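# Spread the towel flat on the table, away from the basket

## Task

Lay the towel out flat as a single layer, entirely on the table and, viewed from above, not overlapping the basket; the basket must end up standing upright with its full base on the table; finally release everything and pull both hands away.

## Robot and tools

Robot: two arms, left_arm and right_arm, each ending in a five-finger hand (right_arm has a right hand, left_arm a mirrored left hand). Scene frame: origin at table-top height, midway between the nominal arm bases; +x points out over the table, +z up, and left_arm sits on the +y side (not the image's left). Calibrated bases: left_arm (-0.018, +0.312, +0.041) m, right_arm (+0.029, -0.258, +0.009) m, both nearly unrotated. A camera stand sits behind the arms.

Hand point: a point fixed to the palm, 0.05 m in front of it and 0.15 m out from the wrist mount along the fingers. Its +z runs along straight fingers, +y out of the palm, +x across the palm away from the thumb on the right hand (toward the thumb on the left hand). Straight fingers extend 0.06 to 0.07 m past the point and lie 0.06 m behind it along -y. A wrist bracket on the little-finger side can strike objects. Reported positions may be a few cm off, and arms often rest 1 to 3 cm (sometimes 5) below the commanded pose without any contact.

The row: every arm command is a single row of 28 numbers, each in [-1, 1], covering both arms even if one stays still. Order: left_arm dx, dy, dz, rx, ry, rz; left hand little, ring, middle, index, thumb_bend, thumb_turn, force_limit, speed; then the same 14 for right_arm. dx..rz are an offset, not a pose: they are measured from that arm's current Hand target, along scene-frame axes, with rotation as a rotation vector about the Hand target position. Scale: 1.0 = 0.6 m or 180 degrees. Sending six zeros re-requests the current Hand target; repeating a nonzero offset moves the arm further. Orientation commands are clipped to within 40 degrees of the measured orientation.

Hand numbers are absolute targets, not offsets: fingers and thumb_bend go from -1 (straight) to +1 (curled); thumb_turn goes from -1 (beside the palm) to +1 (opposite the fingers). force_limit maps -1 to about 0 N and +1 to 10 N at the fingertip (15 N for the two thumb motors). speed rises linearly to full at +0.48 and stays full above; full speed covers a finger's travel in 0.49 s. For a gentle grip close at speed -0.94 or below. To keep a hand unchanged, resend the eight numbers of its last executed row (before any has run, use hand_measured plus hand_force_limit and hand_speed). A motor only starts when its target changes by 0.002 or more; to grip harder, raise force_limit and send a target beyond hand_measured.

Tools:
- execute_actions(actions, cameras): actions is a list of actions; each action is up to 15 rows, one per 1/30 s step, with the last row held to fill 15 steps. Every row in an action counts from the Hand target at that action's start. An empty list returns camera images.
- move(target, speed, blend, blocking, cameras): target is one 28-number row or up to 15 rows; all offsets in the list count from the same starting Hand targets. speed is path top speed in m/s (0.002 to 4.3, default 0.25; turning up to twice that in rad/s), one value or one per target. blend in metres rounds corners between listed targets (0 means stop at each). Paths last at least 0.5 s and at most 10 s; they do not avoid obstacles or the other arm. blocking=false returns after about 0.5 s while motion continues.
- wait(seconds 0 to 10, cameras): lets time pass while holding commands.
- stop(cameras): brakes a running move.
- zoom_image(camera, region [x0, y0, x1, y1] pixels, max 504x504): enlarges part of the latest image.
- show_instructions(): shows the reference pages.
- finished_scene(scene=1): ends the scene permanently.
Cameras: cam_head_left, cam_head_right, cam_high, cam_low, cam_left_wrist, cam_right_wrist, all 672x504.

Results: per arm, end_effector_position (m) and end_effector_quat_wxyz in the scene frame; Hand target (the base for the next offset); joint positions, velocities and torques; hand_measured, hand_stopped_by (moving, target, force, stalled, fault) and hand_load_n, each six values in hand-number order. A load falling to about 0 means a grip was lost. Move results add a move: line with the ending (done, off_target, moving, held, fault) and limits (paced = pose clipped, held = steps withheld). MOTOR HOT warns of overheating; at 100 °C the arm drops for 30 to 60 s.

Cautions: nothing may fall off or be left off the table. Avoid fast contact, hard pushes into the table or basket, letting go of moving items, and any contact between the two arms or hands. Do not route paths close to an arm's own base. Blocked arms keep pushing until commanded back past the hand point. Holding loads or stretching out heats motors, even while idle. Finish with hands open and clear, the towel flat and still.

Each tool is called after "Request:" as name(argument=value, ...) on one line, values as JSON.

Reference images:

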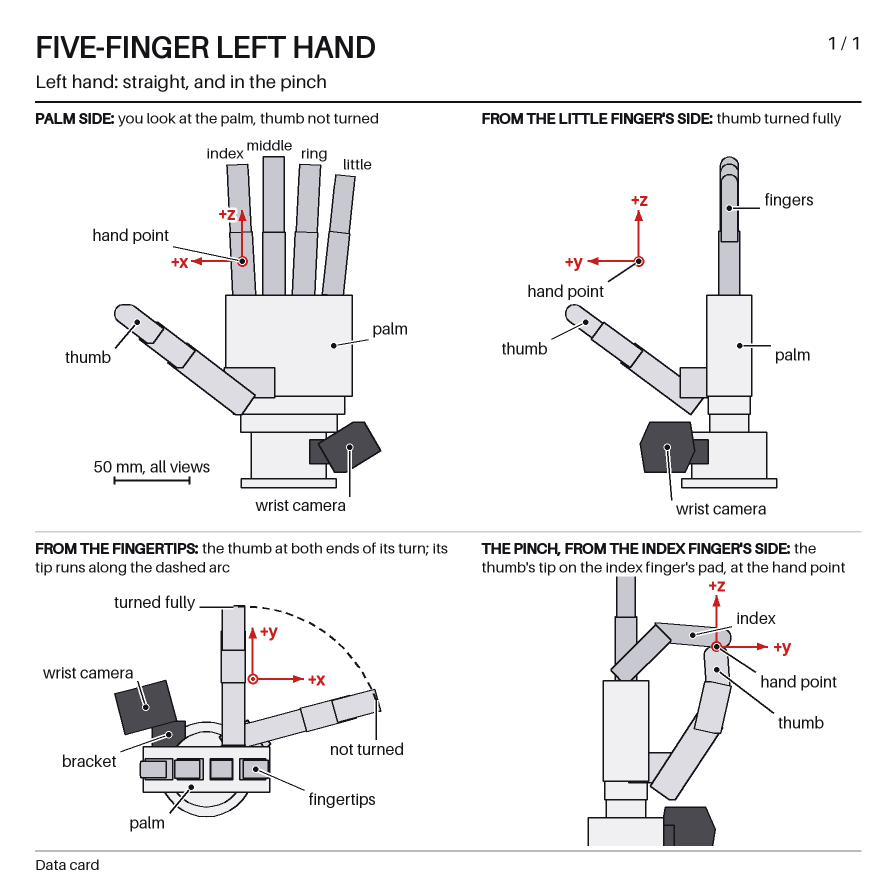

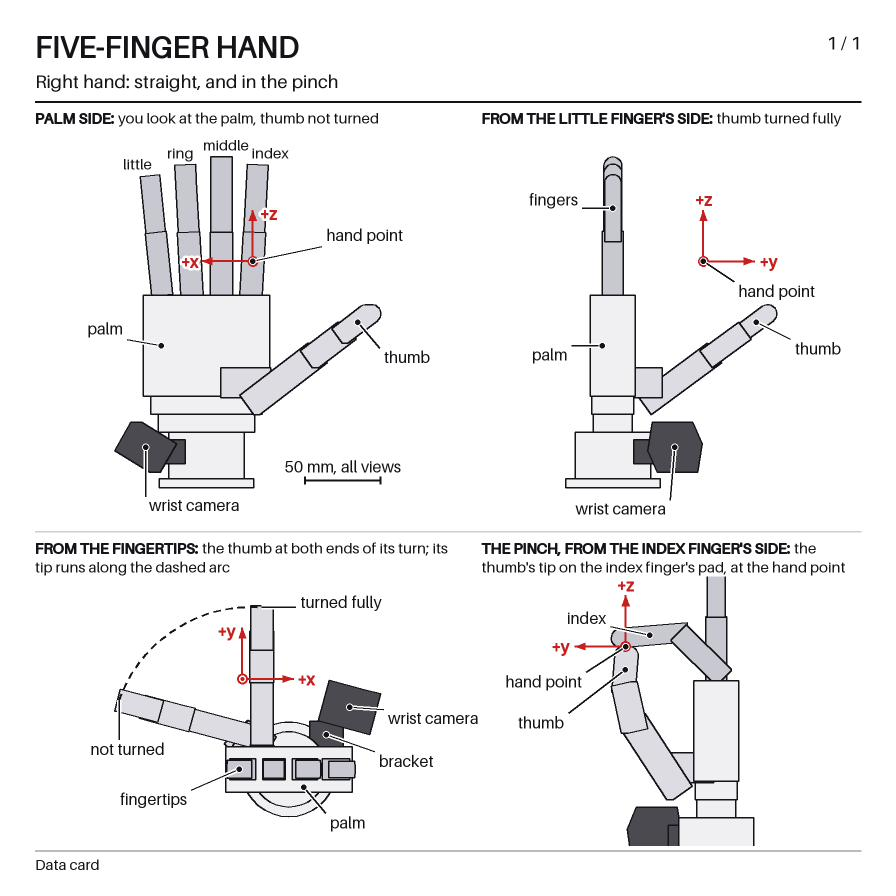

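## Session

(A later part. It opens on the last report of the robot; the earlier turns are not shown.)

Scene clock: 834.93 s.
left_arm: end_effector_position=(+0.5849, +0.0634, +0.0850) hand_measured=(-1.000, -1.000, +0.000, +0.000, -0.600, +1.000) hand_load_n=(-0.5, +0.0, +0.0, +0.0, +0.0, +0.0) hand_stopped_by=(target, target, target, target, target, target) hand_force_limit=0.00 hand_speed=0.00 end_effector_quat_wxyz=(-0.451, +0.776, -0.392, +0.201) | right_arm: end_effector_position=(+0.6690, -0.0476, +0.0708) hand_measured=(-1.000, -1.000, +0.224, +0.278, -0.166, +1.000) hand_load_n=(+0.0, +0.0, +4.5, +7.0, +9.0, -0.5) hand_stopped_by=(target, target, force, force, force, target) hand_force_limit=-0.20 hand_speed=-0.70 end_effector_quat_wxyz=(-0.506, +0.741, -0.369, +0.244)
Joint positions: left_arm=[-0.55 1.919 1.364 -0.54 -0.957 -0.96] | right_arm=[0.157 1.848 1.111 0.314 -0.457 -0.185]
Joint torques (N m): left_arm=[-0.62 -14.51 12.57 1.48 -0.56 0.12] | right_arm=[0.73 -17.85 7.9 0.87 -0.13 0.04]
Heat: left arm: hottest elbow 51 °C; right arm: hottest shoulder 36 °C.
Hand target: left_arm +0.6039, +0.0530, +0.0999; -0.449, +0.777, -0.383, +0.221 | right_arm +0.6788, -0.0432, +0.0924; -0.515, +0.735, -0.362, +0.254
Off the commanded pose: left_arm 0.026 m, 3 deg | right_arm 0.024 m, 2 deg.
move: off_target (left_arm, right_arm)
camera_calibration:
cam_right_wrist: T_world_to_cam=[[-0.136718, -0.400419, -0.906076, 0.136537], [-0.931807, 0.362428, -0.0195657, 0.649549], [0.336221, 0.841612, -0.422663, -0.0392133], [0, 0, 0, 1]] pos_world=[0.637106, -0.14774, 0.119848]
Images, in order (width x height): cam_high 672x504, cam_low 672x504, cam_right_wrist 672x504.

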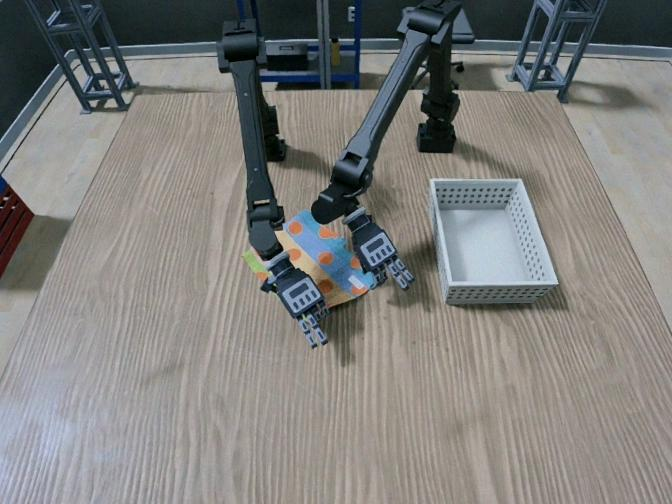

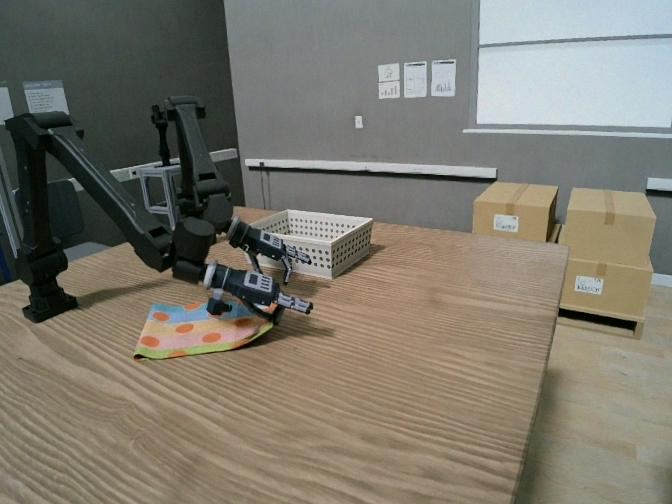

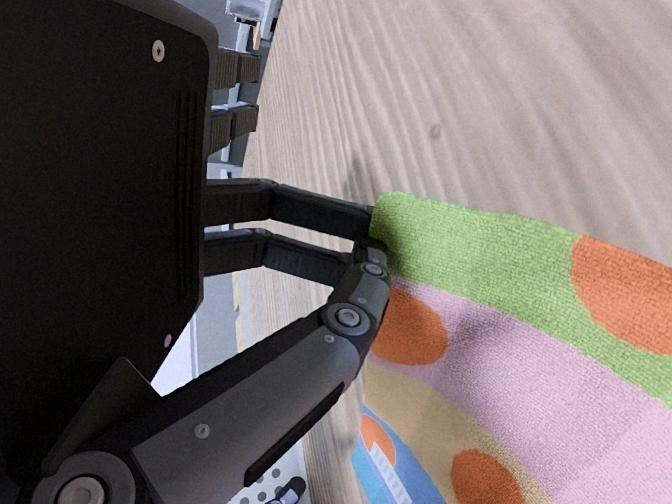

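Request:
move(target=[-0.083, 0.05, 0.03, 0.0678, -0.0878, 0, -1, -1, -0.15, -0.15, -0.2, 1, 0, 0, 0.0, 0.0, -0.09, 0, 0, 0, -1, -1, 0.5, 0.5, 0.0, 1, -0.2, -0.7], speed=0.08, cameras=["cam_low", "cam_left_wrist", "cam_right_wrist", "cam_high"])

Request:
zoom_image(camera="cam_high", region=[230, 200, 430, 370])

Request:
zoom_image(camera="cam_low", region=[180, 230, 320, 365])

Scene clock: 853.93 s.
left_arm: end_effector_position=(+0.5525, +0.0897, +0.0983) hand_measured=(-1.000, -1.000, -0.150, -0.150, -0.200, +1.000) hand_load_n=(-0.5, +0.0, +0.0, +0.0, +0.0, +0.0) hand_stopped_by=(target, target, target, target, target, target) hand_force_limit=0.00 hand_speed=0.00 end_effector_quat_wxyz=(-0.579, +0.687, -0.348, +0.266) | right_arm: end_effector_position=(+0.6792, -0.0459, +0.0473) hand_measured=(-1.000, -1.000, +0.224, +0.278, -0.166, +1.000) hand_load_n=(+0.0, +0.0, +4.5, +6.5, +9.0, +0.0) hand_stopped_by=(target, target, force, force, force, target) hand_force_limit=-0.20 hand_speed=-0.70 end_effector_quat_wxyz=(-0.514, +0.735, -0.361, +0.256)
Joint positions: left_arm=[-0.62 1.857 1.05 0.156 -1.256 -0.588] | right_arm=[0.157 1.915 1.111 0.416 -0.457 -0.185]
Joint torques (N m): left_arm=[-1.38 -15.38 7.77 1.98 -0.64 0.11] | right_arm=[0.85 -14.92 5.7 1.85 -0.11 0.04]
Heat: left arm: hottest elbow 50 °C; right arm: hottest elbow 37 °C.
Hand target: left_arm +0.5541, +0.0830, +0.1181; -0.577, +0.687, -0.339, +0.284 | right_arm +0.6788, -0.0432, +0.0383; -0.515, +0.735, -0.362, +0.254
Off the commanded pose: left_arm 0.021 m, 2 deg | right_arm 0.009 m, 0 deg.
move: off_target (left_arm)
camera_calibration:
cam_left_wrist: T_world_to_cam=[[0.277132, -0.0871804, 0.956868, -0.245496], [0.114212, -0.985826, -0.122897, 0.0398269], [0.95402, 0.143344, -0.263247, -0.398149], [0, 0, 0, 1]] pos_world=[0.443328, 0.0749323, 0.134991]
cam_right_wrist: T_world_to_cam=[[-0.105294, -0.395232, -0.912527, 0.096501], [-0.930621, 0.362599, -0.049666, 0.658663], [0.350511, 0.843987, -0.40599, -0.0643948], [0, 0, 0, 1]] pos_world=[0.645697, -0.146342, 0.0946292]
Images, in order (width x height): cam_high 672x504, cam_low 672x504, cam_left_wrist 672x504, cam_right_wrist 672x504.

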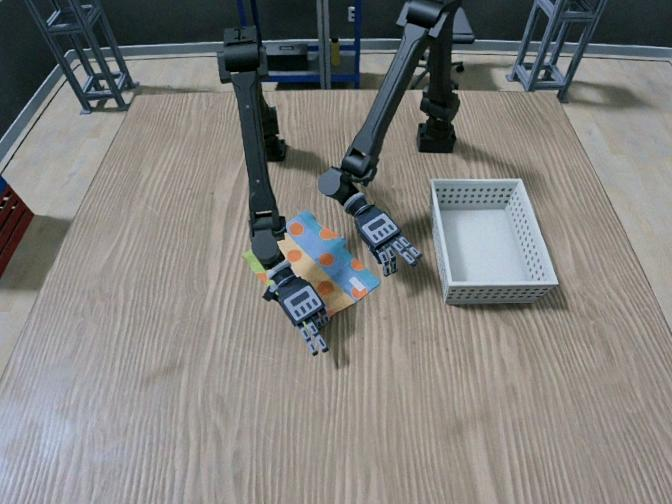

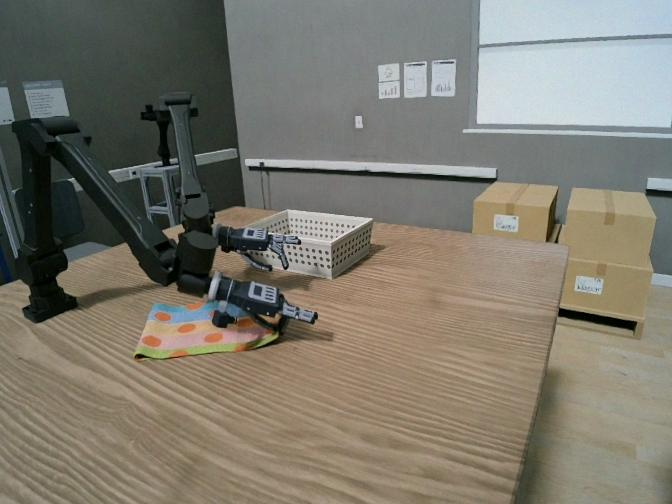

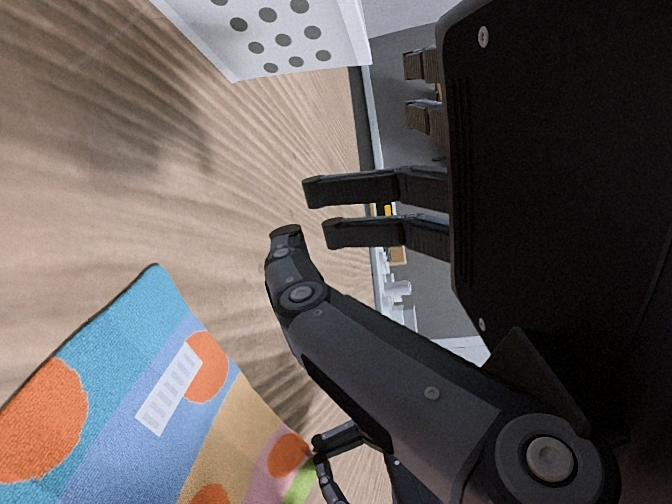

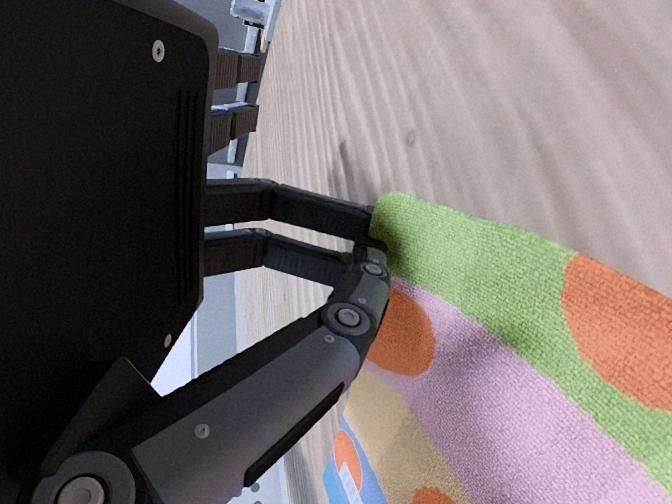

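Scaled by 2.520 from the camera's 672x504 image, which has a finer 960x720 frame.

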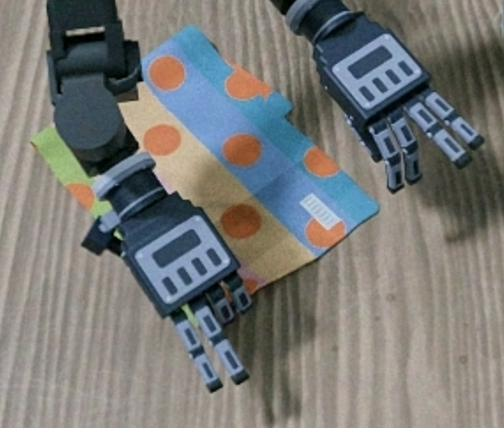

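Scaled by 3.600 from the camera's 672x504 image, which has a finer 960x720 frame.

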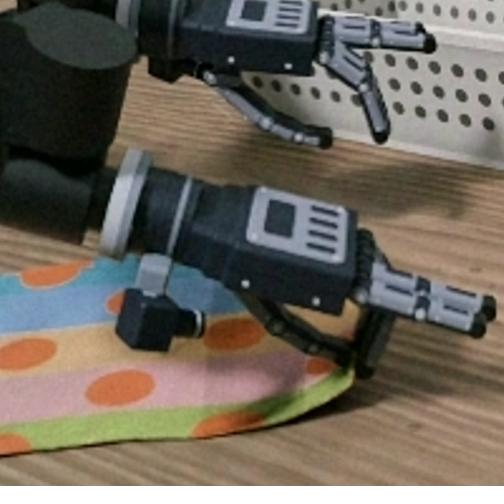

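Request:
move(target=[0.017, -0.05, -0.0885, -0.0339, 0.0439, 0, -1, -1, -0.15, -0.15, -0.2, 1, 0, 0, 0.0, 0.0, -0.01, 0, 0, 0, -1, -1, 0.5, 0.5, 0.0, 1, -0.2, -0.7], speed=0.1, cameras=["cam_low", "cam_left_wrist", "cam_high"])

Request:
zoom_image(camera="cam_low", region=[200, 230, 320, 350])

Scene clock: 892.70 s.
left_arm: end_effector_position=(+0.5522, +0.0670, +0.0576) hand_measured=(-1.000, -1.000, -0.150, -0.150, -0.200, +1.000) hand_load_n=(+0.0, +0.0, +0.0, +0.0, +0.0, +0.0) hand_stopped_by=(target, target, target, target, target, target) hand_force_limit=0.00 hand_speed=0.00 end_effector_quat_wxyz=(-0.519, +0.733, -0.368, +0.241) | right_arm: end_effector_position=(+0.6803, -0.0457, +0.0434) hand_measured=(-1.000, -1.000, +0.224, +0.278, -0.166, +1.000) hand_load_n=(+0.0, -0.5, +4.5, +7.0, +9.0, -0.5) hand_stopped_by=(target, target, force, force, force, target) hand_force_limit=-0.20 hand_speed=-0.70 end_effector_quat_wxyz=(-0.515, +0.734, -0.360, +0.257)
Joint positions: left_arm=[-0.621 1.918 1.164 -0.218 -1.14 -0.896] | right_arm=[0.157 1.925 1.111 0.43 -0.457 -0.185]
Joint torques (N m): left_arm=[-1.2 -13.16 11.25 0.61 -0.58 -0.03] | right_arm=[1.03 -15.03 5.48 1.88 -0.12 0.04]
Heat: left arm: hottest elbow 45 °C; right arm: hottest shoulder 37 °C.
Hand target: left_arm +0.5642, +0.0531, +0.0648; -0.515, +0.735, -0.362, +0.253 | right_arm +0.6788, -0.0432, +0.0323; -0.515, +0.735, -0.362, +0.254
Off the commanded pose: left_arm 0.020 m, 2 deg | right_arm 0.011 m, 1 deg.
move: off_target (left_arm, right_arm)
camera_calibration:
cam_left_wrist: T_world_to_cam=[[0.39369, 0.0132327, 0.919148, -0.277389], [0.105708, -0.993915, -0.0309676, 0.0124633], [0.913145, 0.109353, -0.392693, -0.373149], [0, 0, 0, 1]] pos_world=[0.448627, 0.0568628, 0.108814]
Images, in order (width x height): cam_high 672x504, cam_low 672x504, cam_left_wrist 672x504.

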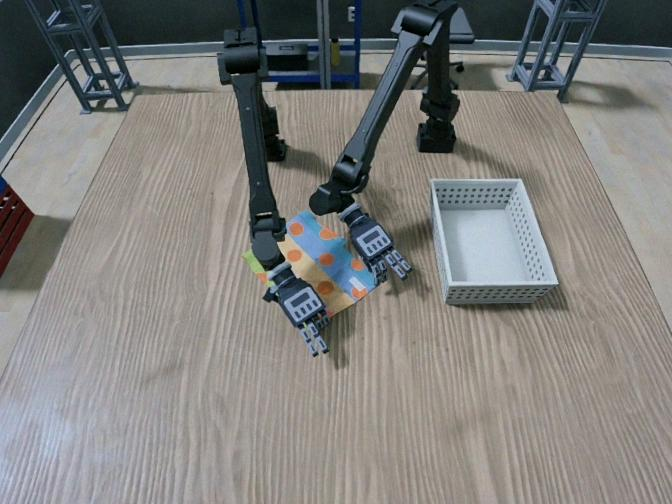

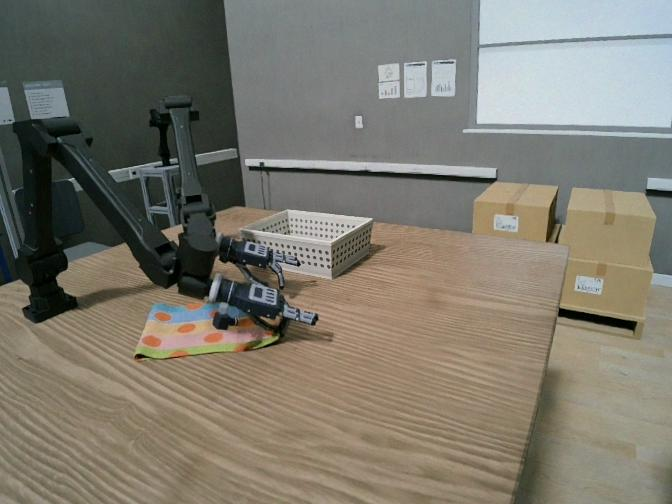

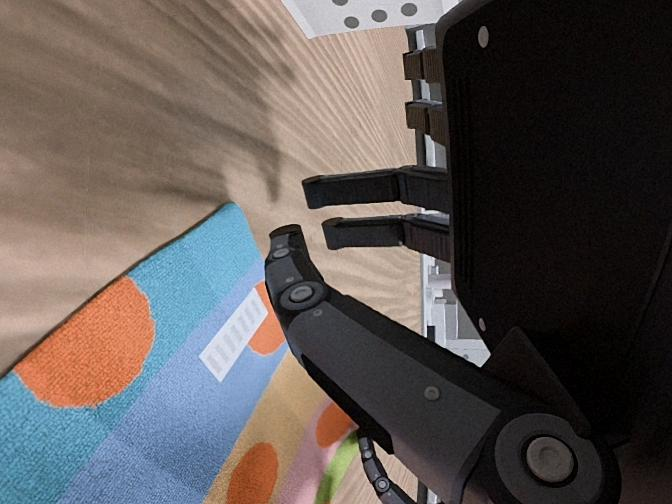

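Scaled by 4.200 from the camera's 672x504 image, which has a finer 960x720 frame.

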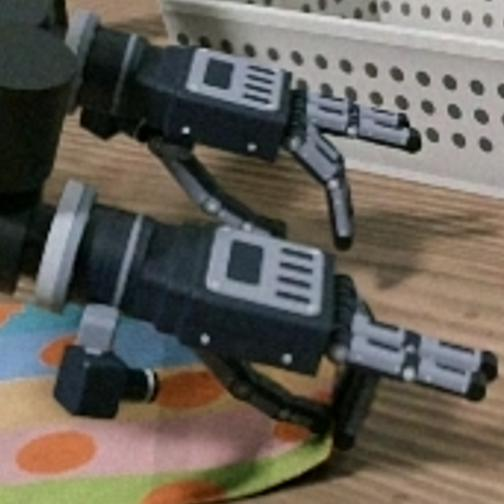

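Request:
move(target=[0.019, -0.0133, -0.03, 0, 0, 0, -1, -1, -0.15, -0.15, -0.2, 1, 0, 0, 0.0, 0.0, 0, 0, 0, 0, -1, -1, 0.5, 0.5, 0.0, 1, -0.2, -0.7], speed=0.1, cameras=["cam_low", "cam_left_wrist", "cam_high"])

Request:
zoom_image(camera="cam_low", region=[200, 230, 320, 350])

Request:
zoom_image(camera="cam_high", region=[300, 200, 430, 330])

Scene clock: 903.20 s.
left_arm: end_effector_position=(+0.5603, +0.0608, +0.0381) hand_measured=(-1.000, -1.000, -0.150, -0.150, -0.200, +1.000) hand_load_n=(+0.0, +0.0, +0.0, -0.5, +0.0, +0.0) hand_stopped_by=(target, target, target, target, target, target) hand_force_limit=0.00 hand_speed=0.00 end_effector_quat_wxyz=(-0.520, +0.731, -0.374, +0.233) | right_arm: end_effector_position=(+0.6803, -0.0457, +0.0434) hand_measured=(-1.000, -1.000, +0.224, +0.278, -0.166, +1.000) hand_load_n=(+0.0, +0.0, +4.5, +7.0, +9.0, -0.5) hand_stopped_by=(target, target, force, force, force, target) hand_force_limit=-0.20 hand_speed=-0.70 end_effector_quat_wxyz=(-0.515, +0.734, -0.360, +0.257)
Joint positions: left_arm=[-0.621 1.976 1.202 -0.218 -1.14 -0.896] | right_arm=[0.157 1.925 1.111 0.43 -0.457 -0.185]
Joint torques (N m): left_arm=[-0.97 -13.68 11.04 1.5 -0.58 -0.02] | right_arm=[0.67 -15.03 5.46 1.88 -0.11 0.04]
Heat: left arm: hottest elbow 44 °C; right arm: hottest shoulder 37 °C.
Hand target: left_arm +0.5757, +0.0450, +0.0470; -0.515, +0.735, -0.362, +0.253 | right_arm +0.6788, -0.0432, +0.0323; -0.515, +0.735, -0.362, +0.254
Off the commanded pose: left_arm 0.024 m, 3 deg | right_arm 0.011 m, 1 deg.
move: off_target (left_arm, right_arm)
camera_calibration:
cam_left_wrist: T_world_to_cam=[[0.407985, 0.00297281, 0.912984, -0.269726], [0.105126, -0.993496, -0.0437427, 0.00563498], [0.906916, 0.113825, -0.405644, -0.38377], [0, 0, 0, 1]] pos_world=[0.457499, 0.0500828, 0.0908281]
Images, in order (width x height): cam_high 672x504, cam_low 672x504, cam_left_wrist 672x504.

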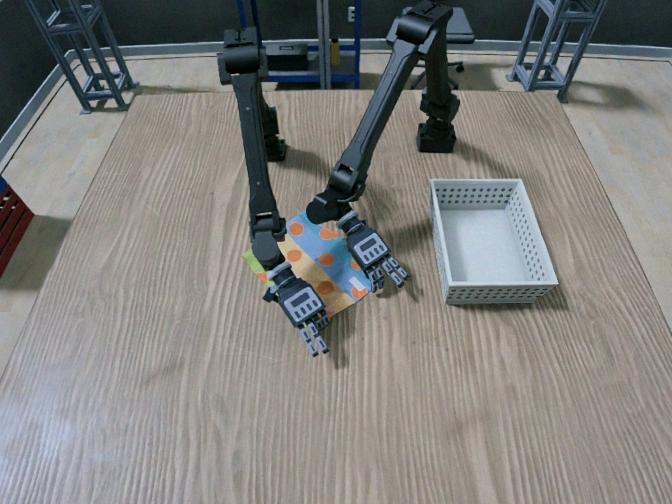

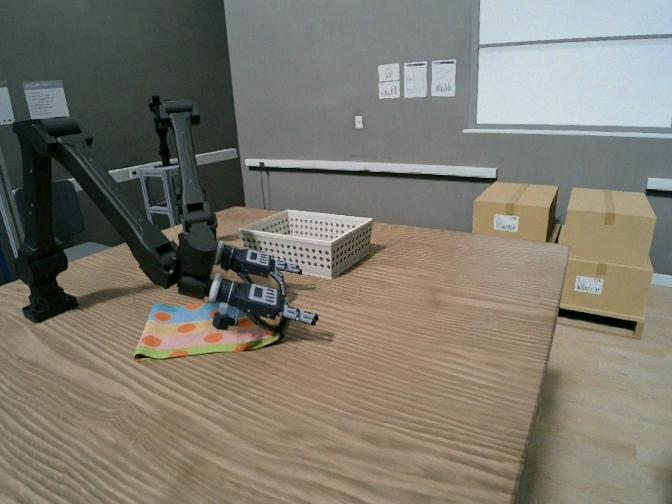

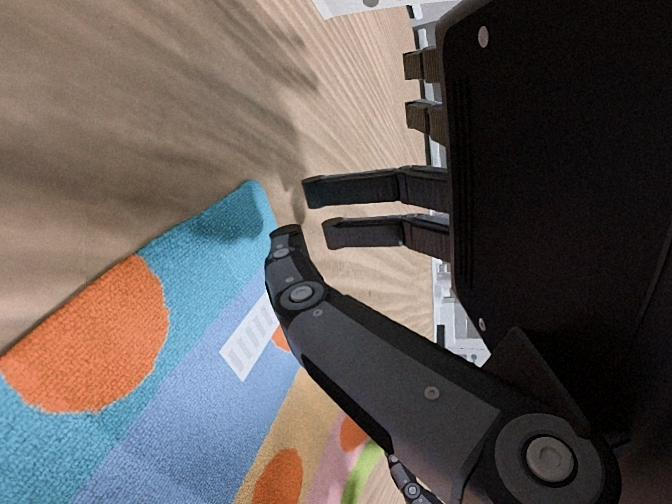

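Scaled by 4.200 from the camera's 672x504 image, which has a finer 960x720 frame.

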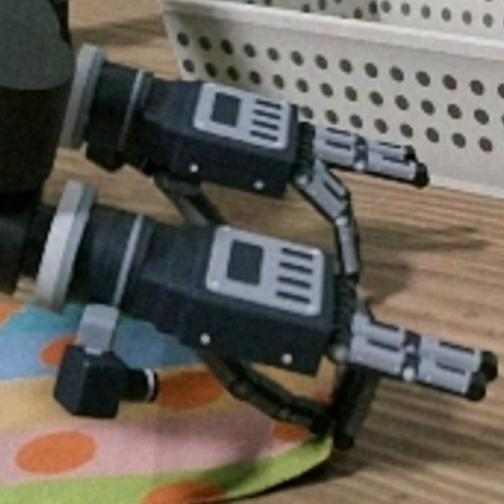

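Scaled by 3.877 from the camera's 672x504 image, which has a finer 960x720 frame.

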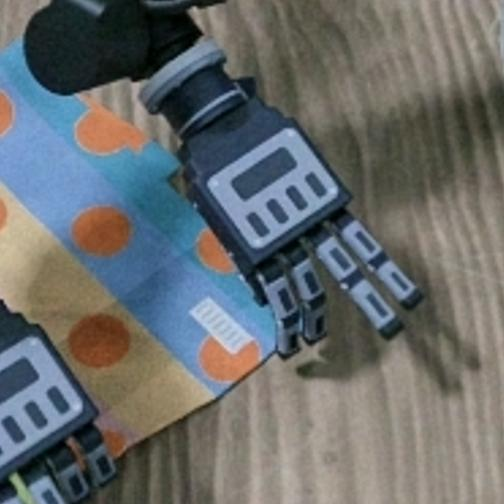

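Request:
move(target=[0.01, -0.012, -0.028, 0, 0, 0, -1, -1, -0.15, -0.15, -0.2, 1, 0, 0, 0.0, 0.0, 0, 0, 0, 0, -1, -1, 0.5, 0.5, 0.0, 1, -0.2, -0.7], speed=0.08, cameras=["cam_low", "cam_left_wrist", "cam_high"])

Request:
zoom_image(camera="cam_low", region=[240, 260, 320, 350])

Request:
zoom_image(camera="cam_high", region=[300, 200, 430, 330])

Scene clock: 921.97 s.
left_arm: end_effector_position=(+0.5678, +0.0549, +0.0243) hand_measured=(-1.000, -1.000, -0.150, -0.150, -0.200, +1.000) hand_load_n=(-0.5, -0.5, +0.0, +0.0, +0.0, +0.0) hand_stopped_by=(target, target, target, target, target, target) hand_force_limit=0.00 hand_speed=0.00 end_effector_quat_wxyz=(-0.521, +0.732, -0.372, +0.234) | right_arm: end_effector_position=(+0.6803, -0.0457, +0.0434) hand_measured=(-1.000, -1.000, +0.224, +0.278, -0.166, +1.000) hand_load_n=(+0.0, +0.0, +4.5, +7.0, +9.0, -0.5) hand_stopped_by=(target, target, force, force, force, target) hand_force_limit=-0.20 hand_speed=-0.70 end_effector_quat_wxyz=(-0.515, +0.734, -0.360, +0.257)
Joint positions: left_arm=[-0.622 2.02 1.231 -0.206 -1.142 -0.903] | right_arm=[0.157 1.925 1.111 0.43 -0.457 -0.185]
Joint torques (N m): left_arm=[-1.32 -13.98 10.91 1.59 -0.58 -0.03] | right_arm=[0.73 -14.97 5.5 1.91 -0.11 0.04]
Heat: left arm: hottest elbow 44 °C; right arm: hottest shoulder 36 °C.
Hand target: left_arm +0.5817, +0.0379, +0.0302; -0.515, +0.735, -0.362, +0.253 | right_arm +0.6788, -0.0432, +0.0323; -0.515, +0.735, -0.362, +0.254
Off the commanded pose: left_arm 0.023 m, 3 deg | right_arm 0.011 m, 1 deg.
move: off_target (left_arm, right_arm)
camera_calibration:
cam_left_wrist: T_world_to_cam=[[0.405665, 0.00541892, 0.914006, -0.259051], [0.108071, -0.993252, -0.0420766, -0.00332353], [0.90761, 0.115847, -0.403513, -0.39604], [0, 0, 0, 1]] pos_world=[0.464897, 0.0439825, 0.0768268]
Images, in order (width x height): cam_high 672x504, cam_low 672x504, cam_left_wrist 672x504.

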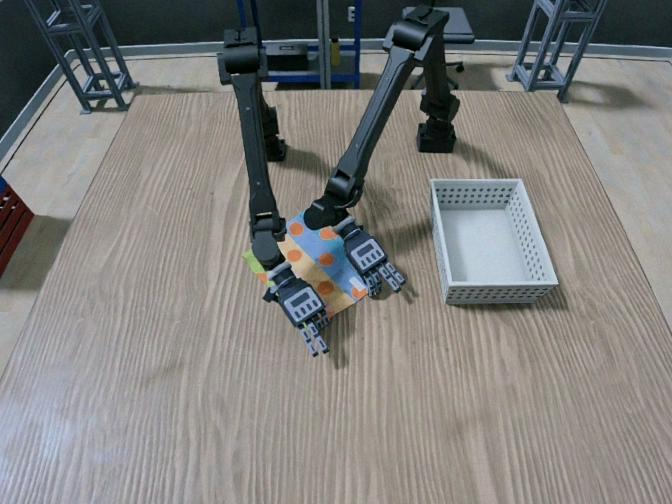

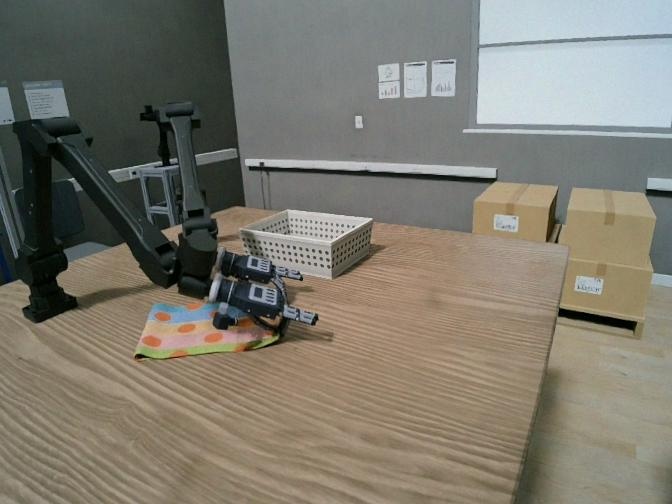

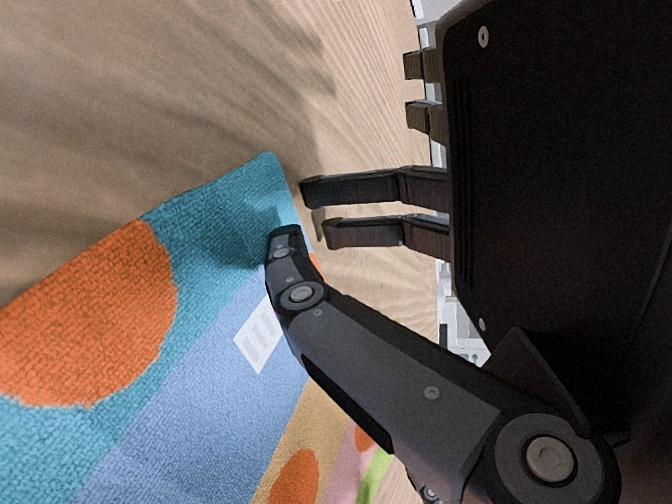

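Scaled by 5.600 from the camera's 672x504 image, which has a finer 960x720 frame.

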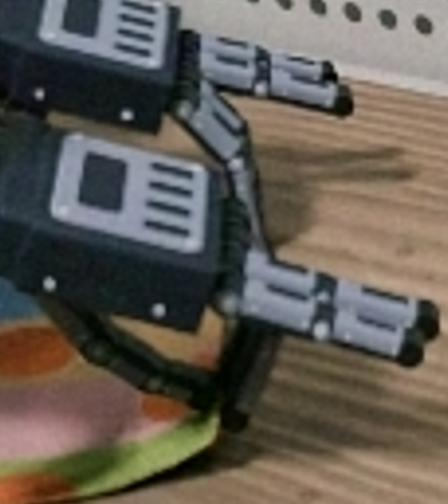

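Scaled by 3.877 from the camera's 672x504 image, which has a finer 960x720 frame.

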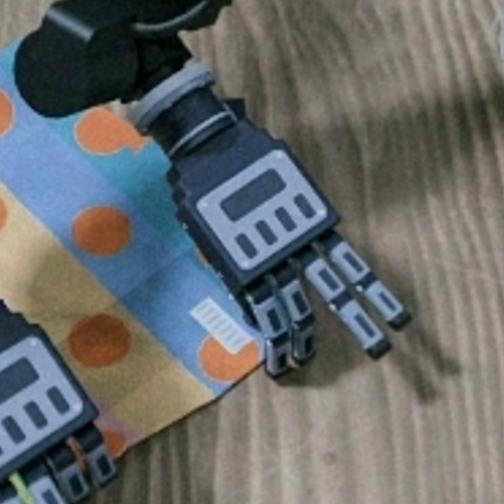

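Request:
move(target=[0.016, 0.012, -0.02, 0, 0, 0, -1, -1, -0.15, -0.15, -0.2, 1, 0, 0, 0.0, 0.0, 0, 0, 0, 0, -1, -1, 0.5, 0.5, 0.0, 1, -0.2, -0.7], speed=0.08, cameras=["cam_low", "cam_left_wrist", "cam_high"])

Request:
zoom_image(camera="cam_high", region=[300, 200, 430, 330])

Scene clock: 938.20 s.
left_arm: end_effector_position=(+0.5762, +0.0503, +0.0238) hand_measured=(-1.000, -1.000, -0.150, -0.150, -0.200, +1.000) hand_load_n=(+0.0, +0.0, -1.0, +0.0, +0.0, +0.0) hand_stopped_by=(target, target, target, target, target, target) hand_force_limit=0.00 hand_speed=0.00 end_effector_quat_wxyz=(-0.519, +0.731, -0.367, +0.247) | right_arm: end_effector_position=(+0.6803, -0.0457, +0.0434) hand_measured=(-1.000, -1.000, +0.224, +0.278, -0.166, +1.000) hand_load_n=(+0.0, +0.0, +4.5, +7.0, +9.0, -0.5) hand_stopped_by=(target, target, force, force, force, target) hand_force_limit=-0.20 hand_speed=-0.70 end_effector_quat_wxyz=(-0.515, +0.734, -0.360, +0.257)
Joint positions: left_arm=[-0.62 2.033 1.235 -0.146 -1.139 -0.878] | right_arm=[0.157 1.925 1.111 0.43 -0.457 -0.185]
Joint torques (N m): left_arm=[-0.09 -12.86 10.65 1.73 -0.19 0.1] | right_arm=[1.03 -14.62 5.5 1.89 -0.12 0.05]
Heat: left arm: hottest elbow 43 °C; right arm: hottest shoulder 36 °C.
Hand target: left_arm +0.5913, +0.0451, +0.0181; -0.515, +0.735, -0.362, +0.253 | right_arm +0.6788, -0.0432, +0.0323; -0.515, +0.735, -0.362, +0.254
Off the commanded pose: left_arm 0.017 m, 1 deg | right_arm 0.011 m, 1 deg.
move: off_target (left_arm, right_arm)
camera_calibration:
cam_left_wrist: T_world_to_cam=[[0.382921, 0.0158042, 0.923646, -0.24964], [0.101317, -0.99454, -0.0249862, -0.00524384], [0.918208, 0.103149, -0.382432, -0.409314], [0, 0, 0, 1]] pos_world=[0.471959, 0.0409503, 0.0739128]
Images, in order (width x height): cam_high 672x504, cam_low 672x504, cam_left_wrist 672x504.

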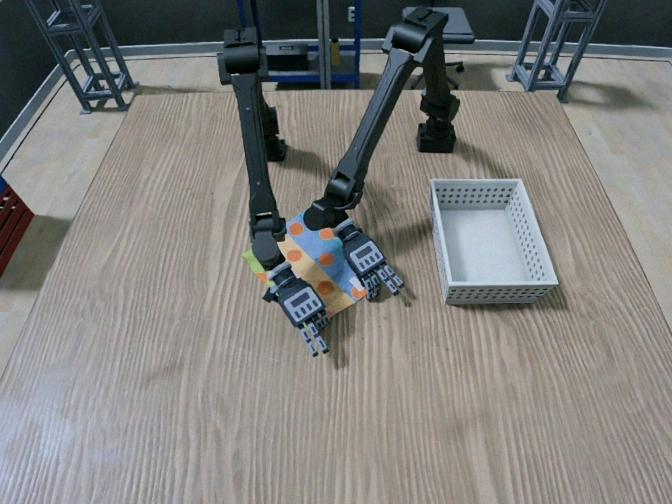

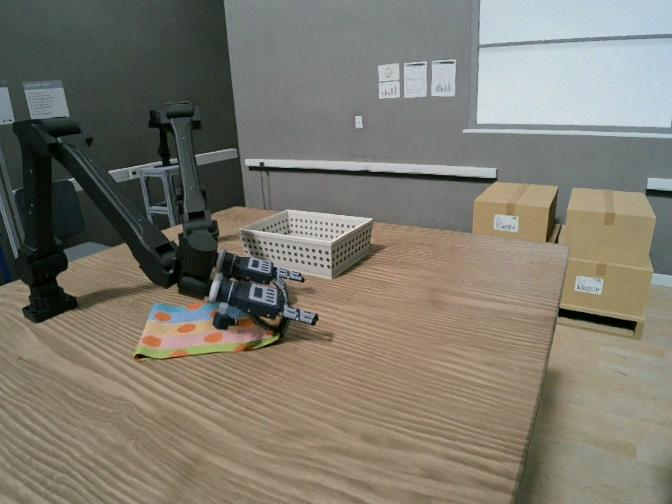

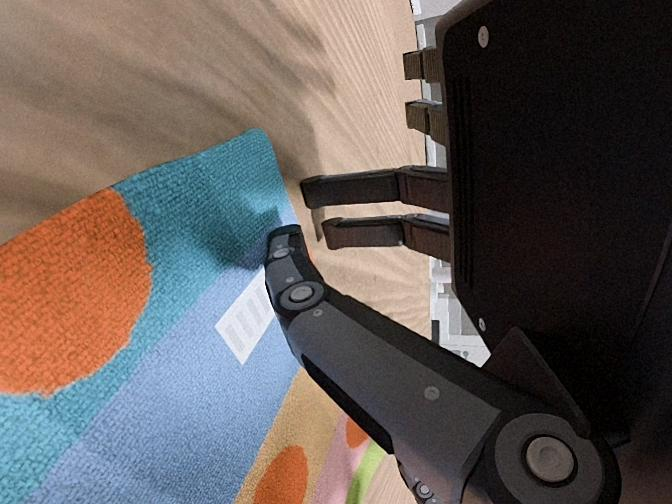

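Scaled by 3.877 from the camera's 672x504 image, which has a finer 960x720 frame.

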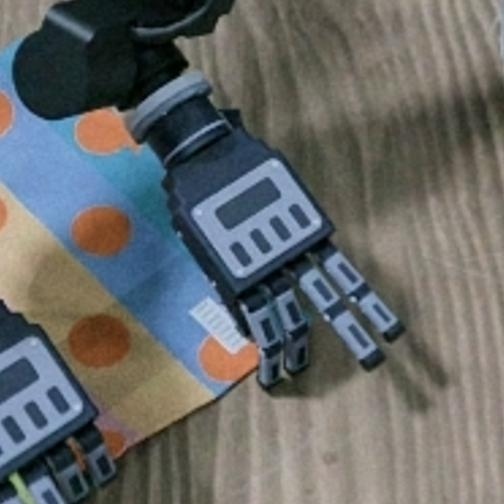

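Request:
move(target=[[-0.014, -0.01, -0.02, 0, 0, 0, -1, -1, -0.15, -0.15, -0.2, 1, 0, -0.5, 0.0, 0.0, 0, 0, 0, 0, -1, -1, 0.5, 0.5, 0.0, 1, -0.2, -0.7]], speed=0.08, cameras=["cam_left_wrist", "cam_high"])

Request:
zoom_image(camera="cam_high", region=[300, 200, 430, 330])

Scene clock: 950.33 s.
left_arm: end_effector_position=(+0.5762, +0.0499, +0.0231) hand_measured=(-1.000, -1.000, -0.150, -0.150, -0.200, +1.000) hand_load_n=(+0.0, +0.0, -0.5, +0.0, +0.0, +0.0) hand_stopped_by=(target, target, target, target, target, target) hand_force_limit=0.00 hand_speed=-0.50 end_effector_quat_wxyz=(-0.522, +0.732, -0.360, +0.250) | right_arm: end_effector_position=(+0.6803, -0.0457, +0.0434) hand_measured=(-1.000, -1.000, +0.224, +0.278, -0.166, +1.000) hand_load_n=(+0.0, +0.0, +4.5, +6.5, +9.0, +0.0) hand_stopped_by=(target, target, force, force, force, target) hand_force_limit=-0.20 hand_speed=-0.70 end_effector_quat_wxyz=(-0.515, +0.734, -0.360, +0.257)
Joint positions: left_arm=[-0.623 2.038 1.237 -0.145 -1.151 -0.892] | right_arm=[0.157 1.925 1.111 0.43 -0.457 -0.185]
Joint torques (N m): left_arm=[-1.03 -11.99 9.89 1.47 -0.11 -0.07] | right_arm=[0.97 -15.09 5.46 1.84 -0.11 0.04]
Heat: left arm: hottest elbow 44 °C; right arm: hottest shoulder 36 °C.
Hand target: left_arm +0.5830, +0.0390, +0.0062; -0.515, +0.735, -0.362, +0.253 | right_arm +0.6788, -0.0432, +0.0323; -0.515, +0.735, -0.362, +0.254
Off the commanded pose: left_arm 0.021 m, 1 deg | right_arm 0.011 m, 1 deg.
move: off_target (left_arm, right_arm)
camera_calibration:
cam_left_wrist: T_world_to_cam=[[0.372111, 0.0194844, 0.927984, -0.24295], [0.110155, -0.993641, -0.0233079, -0.0108526], [0.921629, 0.110895, -0.371891, -0.412161], [0, 0, 0, 1]] pos_world=[0.471459, 0.0396568, 0.0719216]
Images, in order (width x height): cam_high 672x504, cam_left_wrist 672x504.

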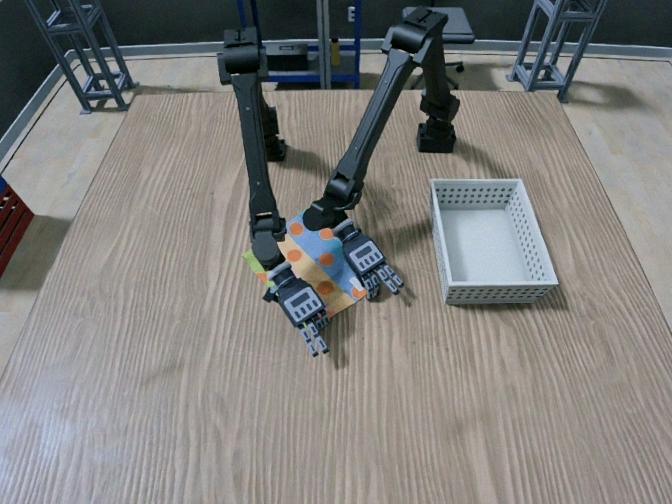

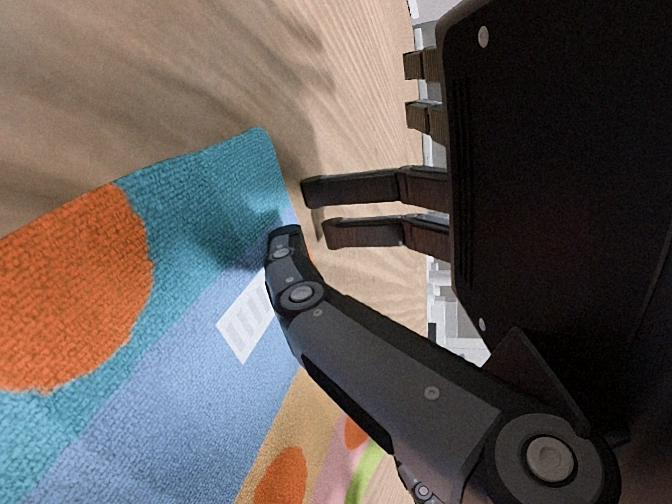

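Scaled by 3.877 from the camera's 672x504 image, which has a finer 960x720 frame.

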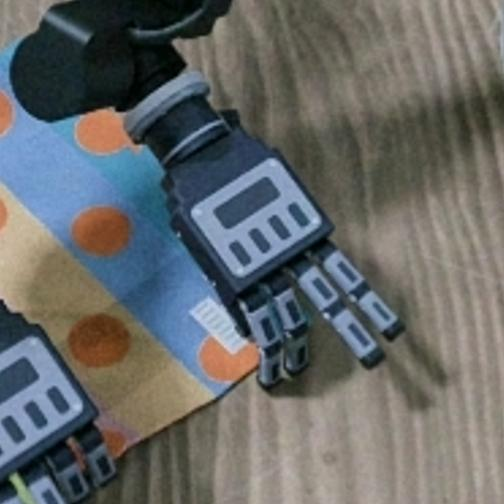

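Request:
move(target=[[0, 0, 0, 0, 0, 0, -1, -1, 0.2, 0.2, -0.2, 1, 0, -0.5, 0.0, 0.0, 0, 0, 0, 0, -1, -1, 0.5, 0.5, 0.0, 1, -0.2, -0.7]], speed=0.08, cameras=["cam_left_wrist", "cam_high", "cam_low"])

Request:
zoom_image(camera="cam_left_wrist", region=[180, 80, 400, 300])

Scene clock: 957.50 s.
left_arm: end_effector_position=(+0.5811, +0.0516, +0.0241) hand_measured=(-1.000, -1.000, +0.200, +0.200, -0.200, +1.000) hand_load_n=(+0.0, +0.0, +2.5, +0.0, +0.5, +0.0) hand_stopped_by=(target, target, target, target, target, target) hand_force_limit=0.00 hand_speed=-0.50 end_effector_quat_wxyz=(-0.523, +0.734, -0.353, +0.252) | right_arm: end_effector_position=(+0.6803, -0.0457, +0.0431) hand_measured=(-1.000, -1.000, +0.224, +0.278, -0.166, +1.000) hand_load_n=(+0.0, +0.0, +4.5, +6.5, +9.0, +0.0) hand_stopped_by=(target, target, force, force, force, target) hand_force_limit=-0.20 hand_speed=-0.70 end_effector_quat_wxyz=(-0.515, +0.734, -0.360, +0.257)
Joint positions: left_arm=[-0.616 2.043 1.244 -0.141 -1.155 -0.899] | right_arm=[0.157 1.926 1.111 0.43 -0.457 -0.185]
Joint torques (N m): left_arm=[-1.55 -12.4 9.35 1.24 0.02 -0.02] | right_arm=[1.08 -14.86 5.48 1.91 -0.1 0.03]
Heat: left arm: hottest elbow 44 °C; right arm: hottest shoulder 36 °C.
Hand target: left_arm +0.5829, +0.0390, +0.0062; -0.515, +0.735, -0.362, +0.253 | right_arm +0.6788, -0.0432, +0.0323; -0.515, +0.735, -0.362, +0.254
Off the commanded pose: left_arm 0.022 m, 1 deg | right_arm 0.011 m, 0 deg.
move: off_target (left_arm, right_arm)
camera_calibration:
cam_left_wrist: T_world_to_cam=[[0.361138, 0.0304054, 0.932017, -0.240017], [0.120579, -0.9926, -0.0143401, -0.0159972], [0.924684, 0.11756, -0.362132, -0.418789], [0, 0, 0, 1]] pos_world=[0.475856, 0.040652, 0.0718134]
Images, in order (width x height): cam_high 672x504, cam_low 672x504, cam_left_wrist 672x504.

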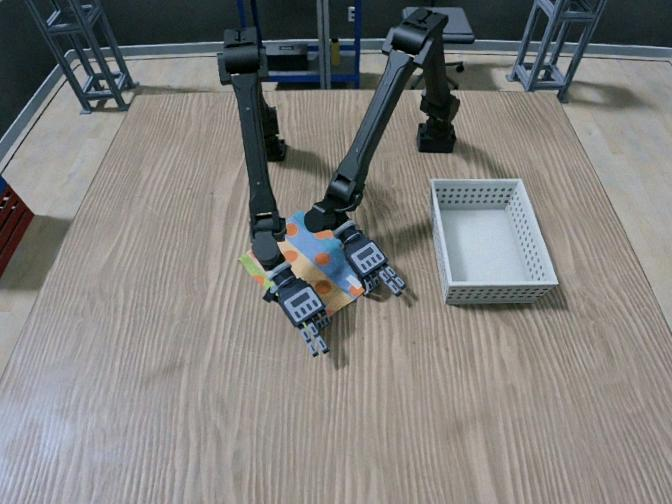

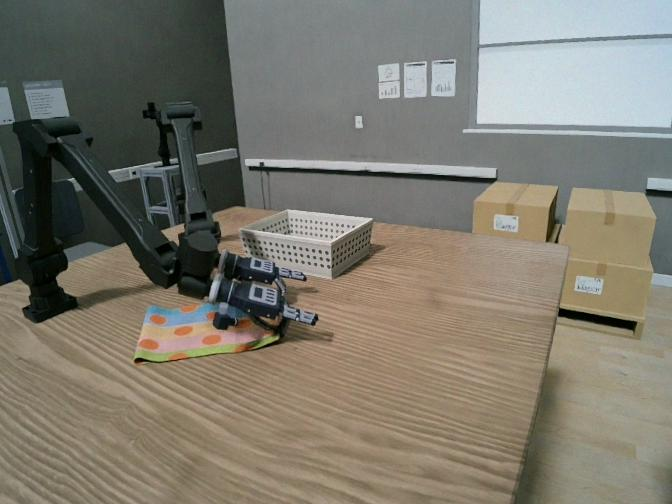

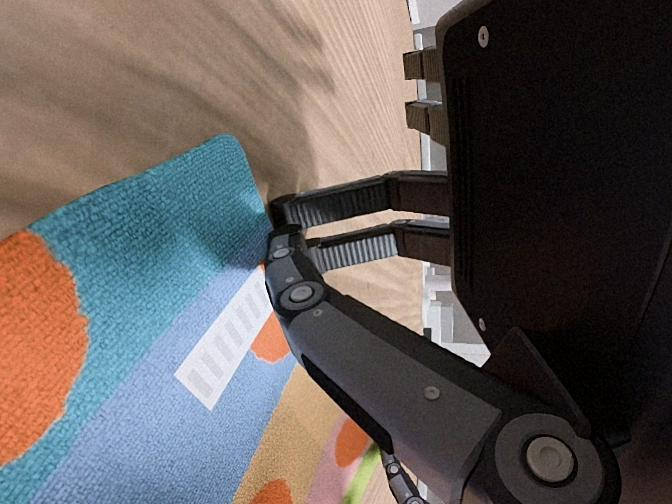

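Scaled by 2.291 from the camera's 672x504 image, which has a finer 960x720 frame.

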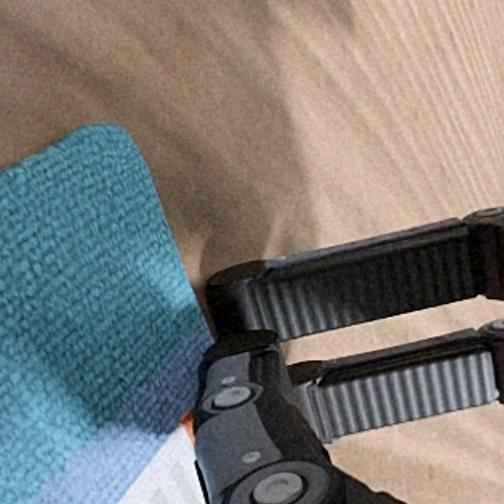

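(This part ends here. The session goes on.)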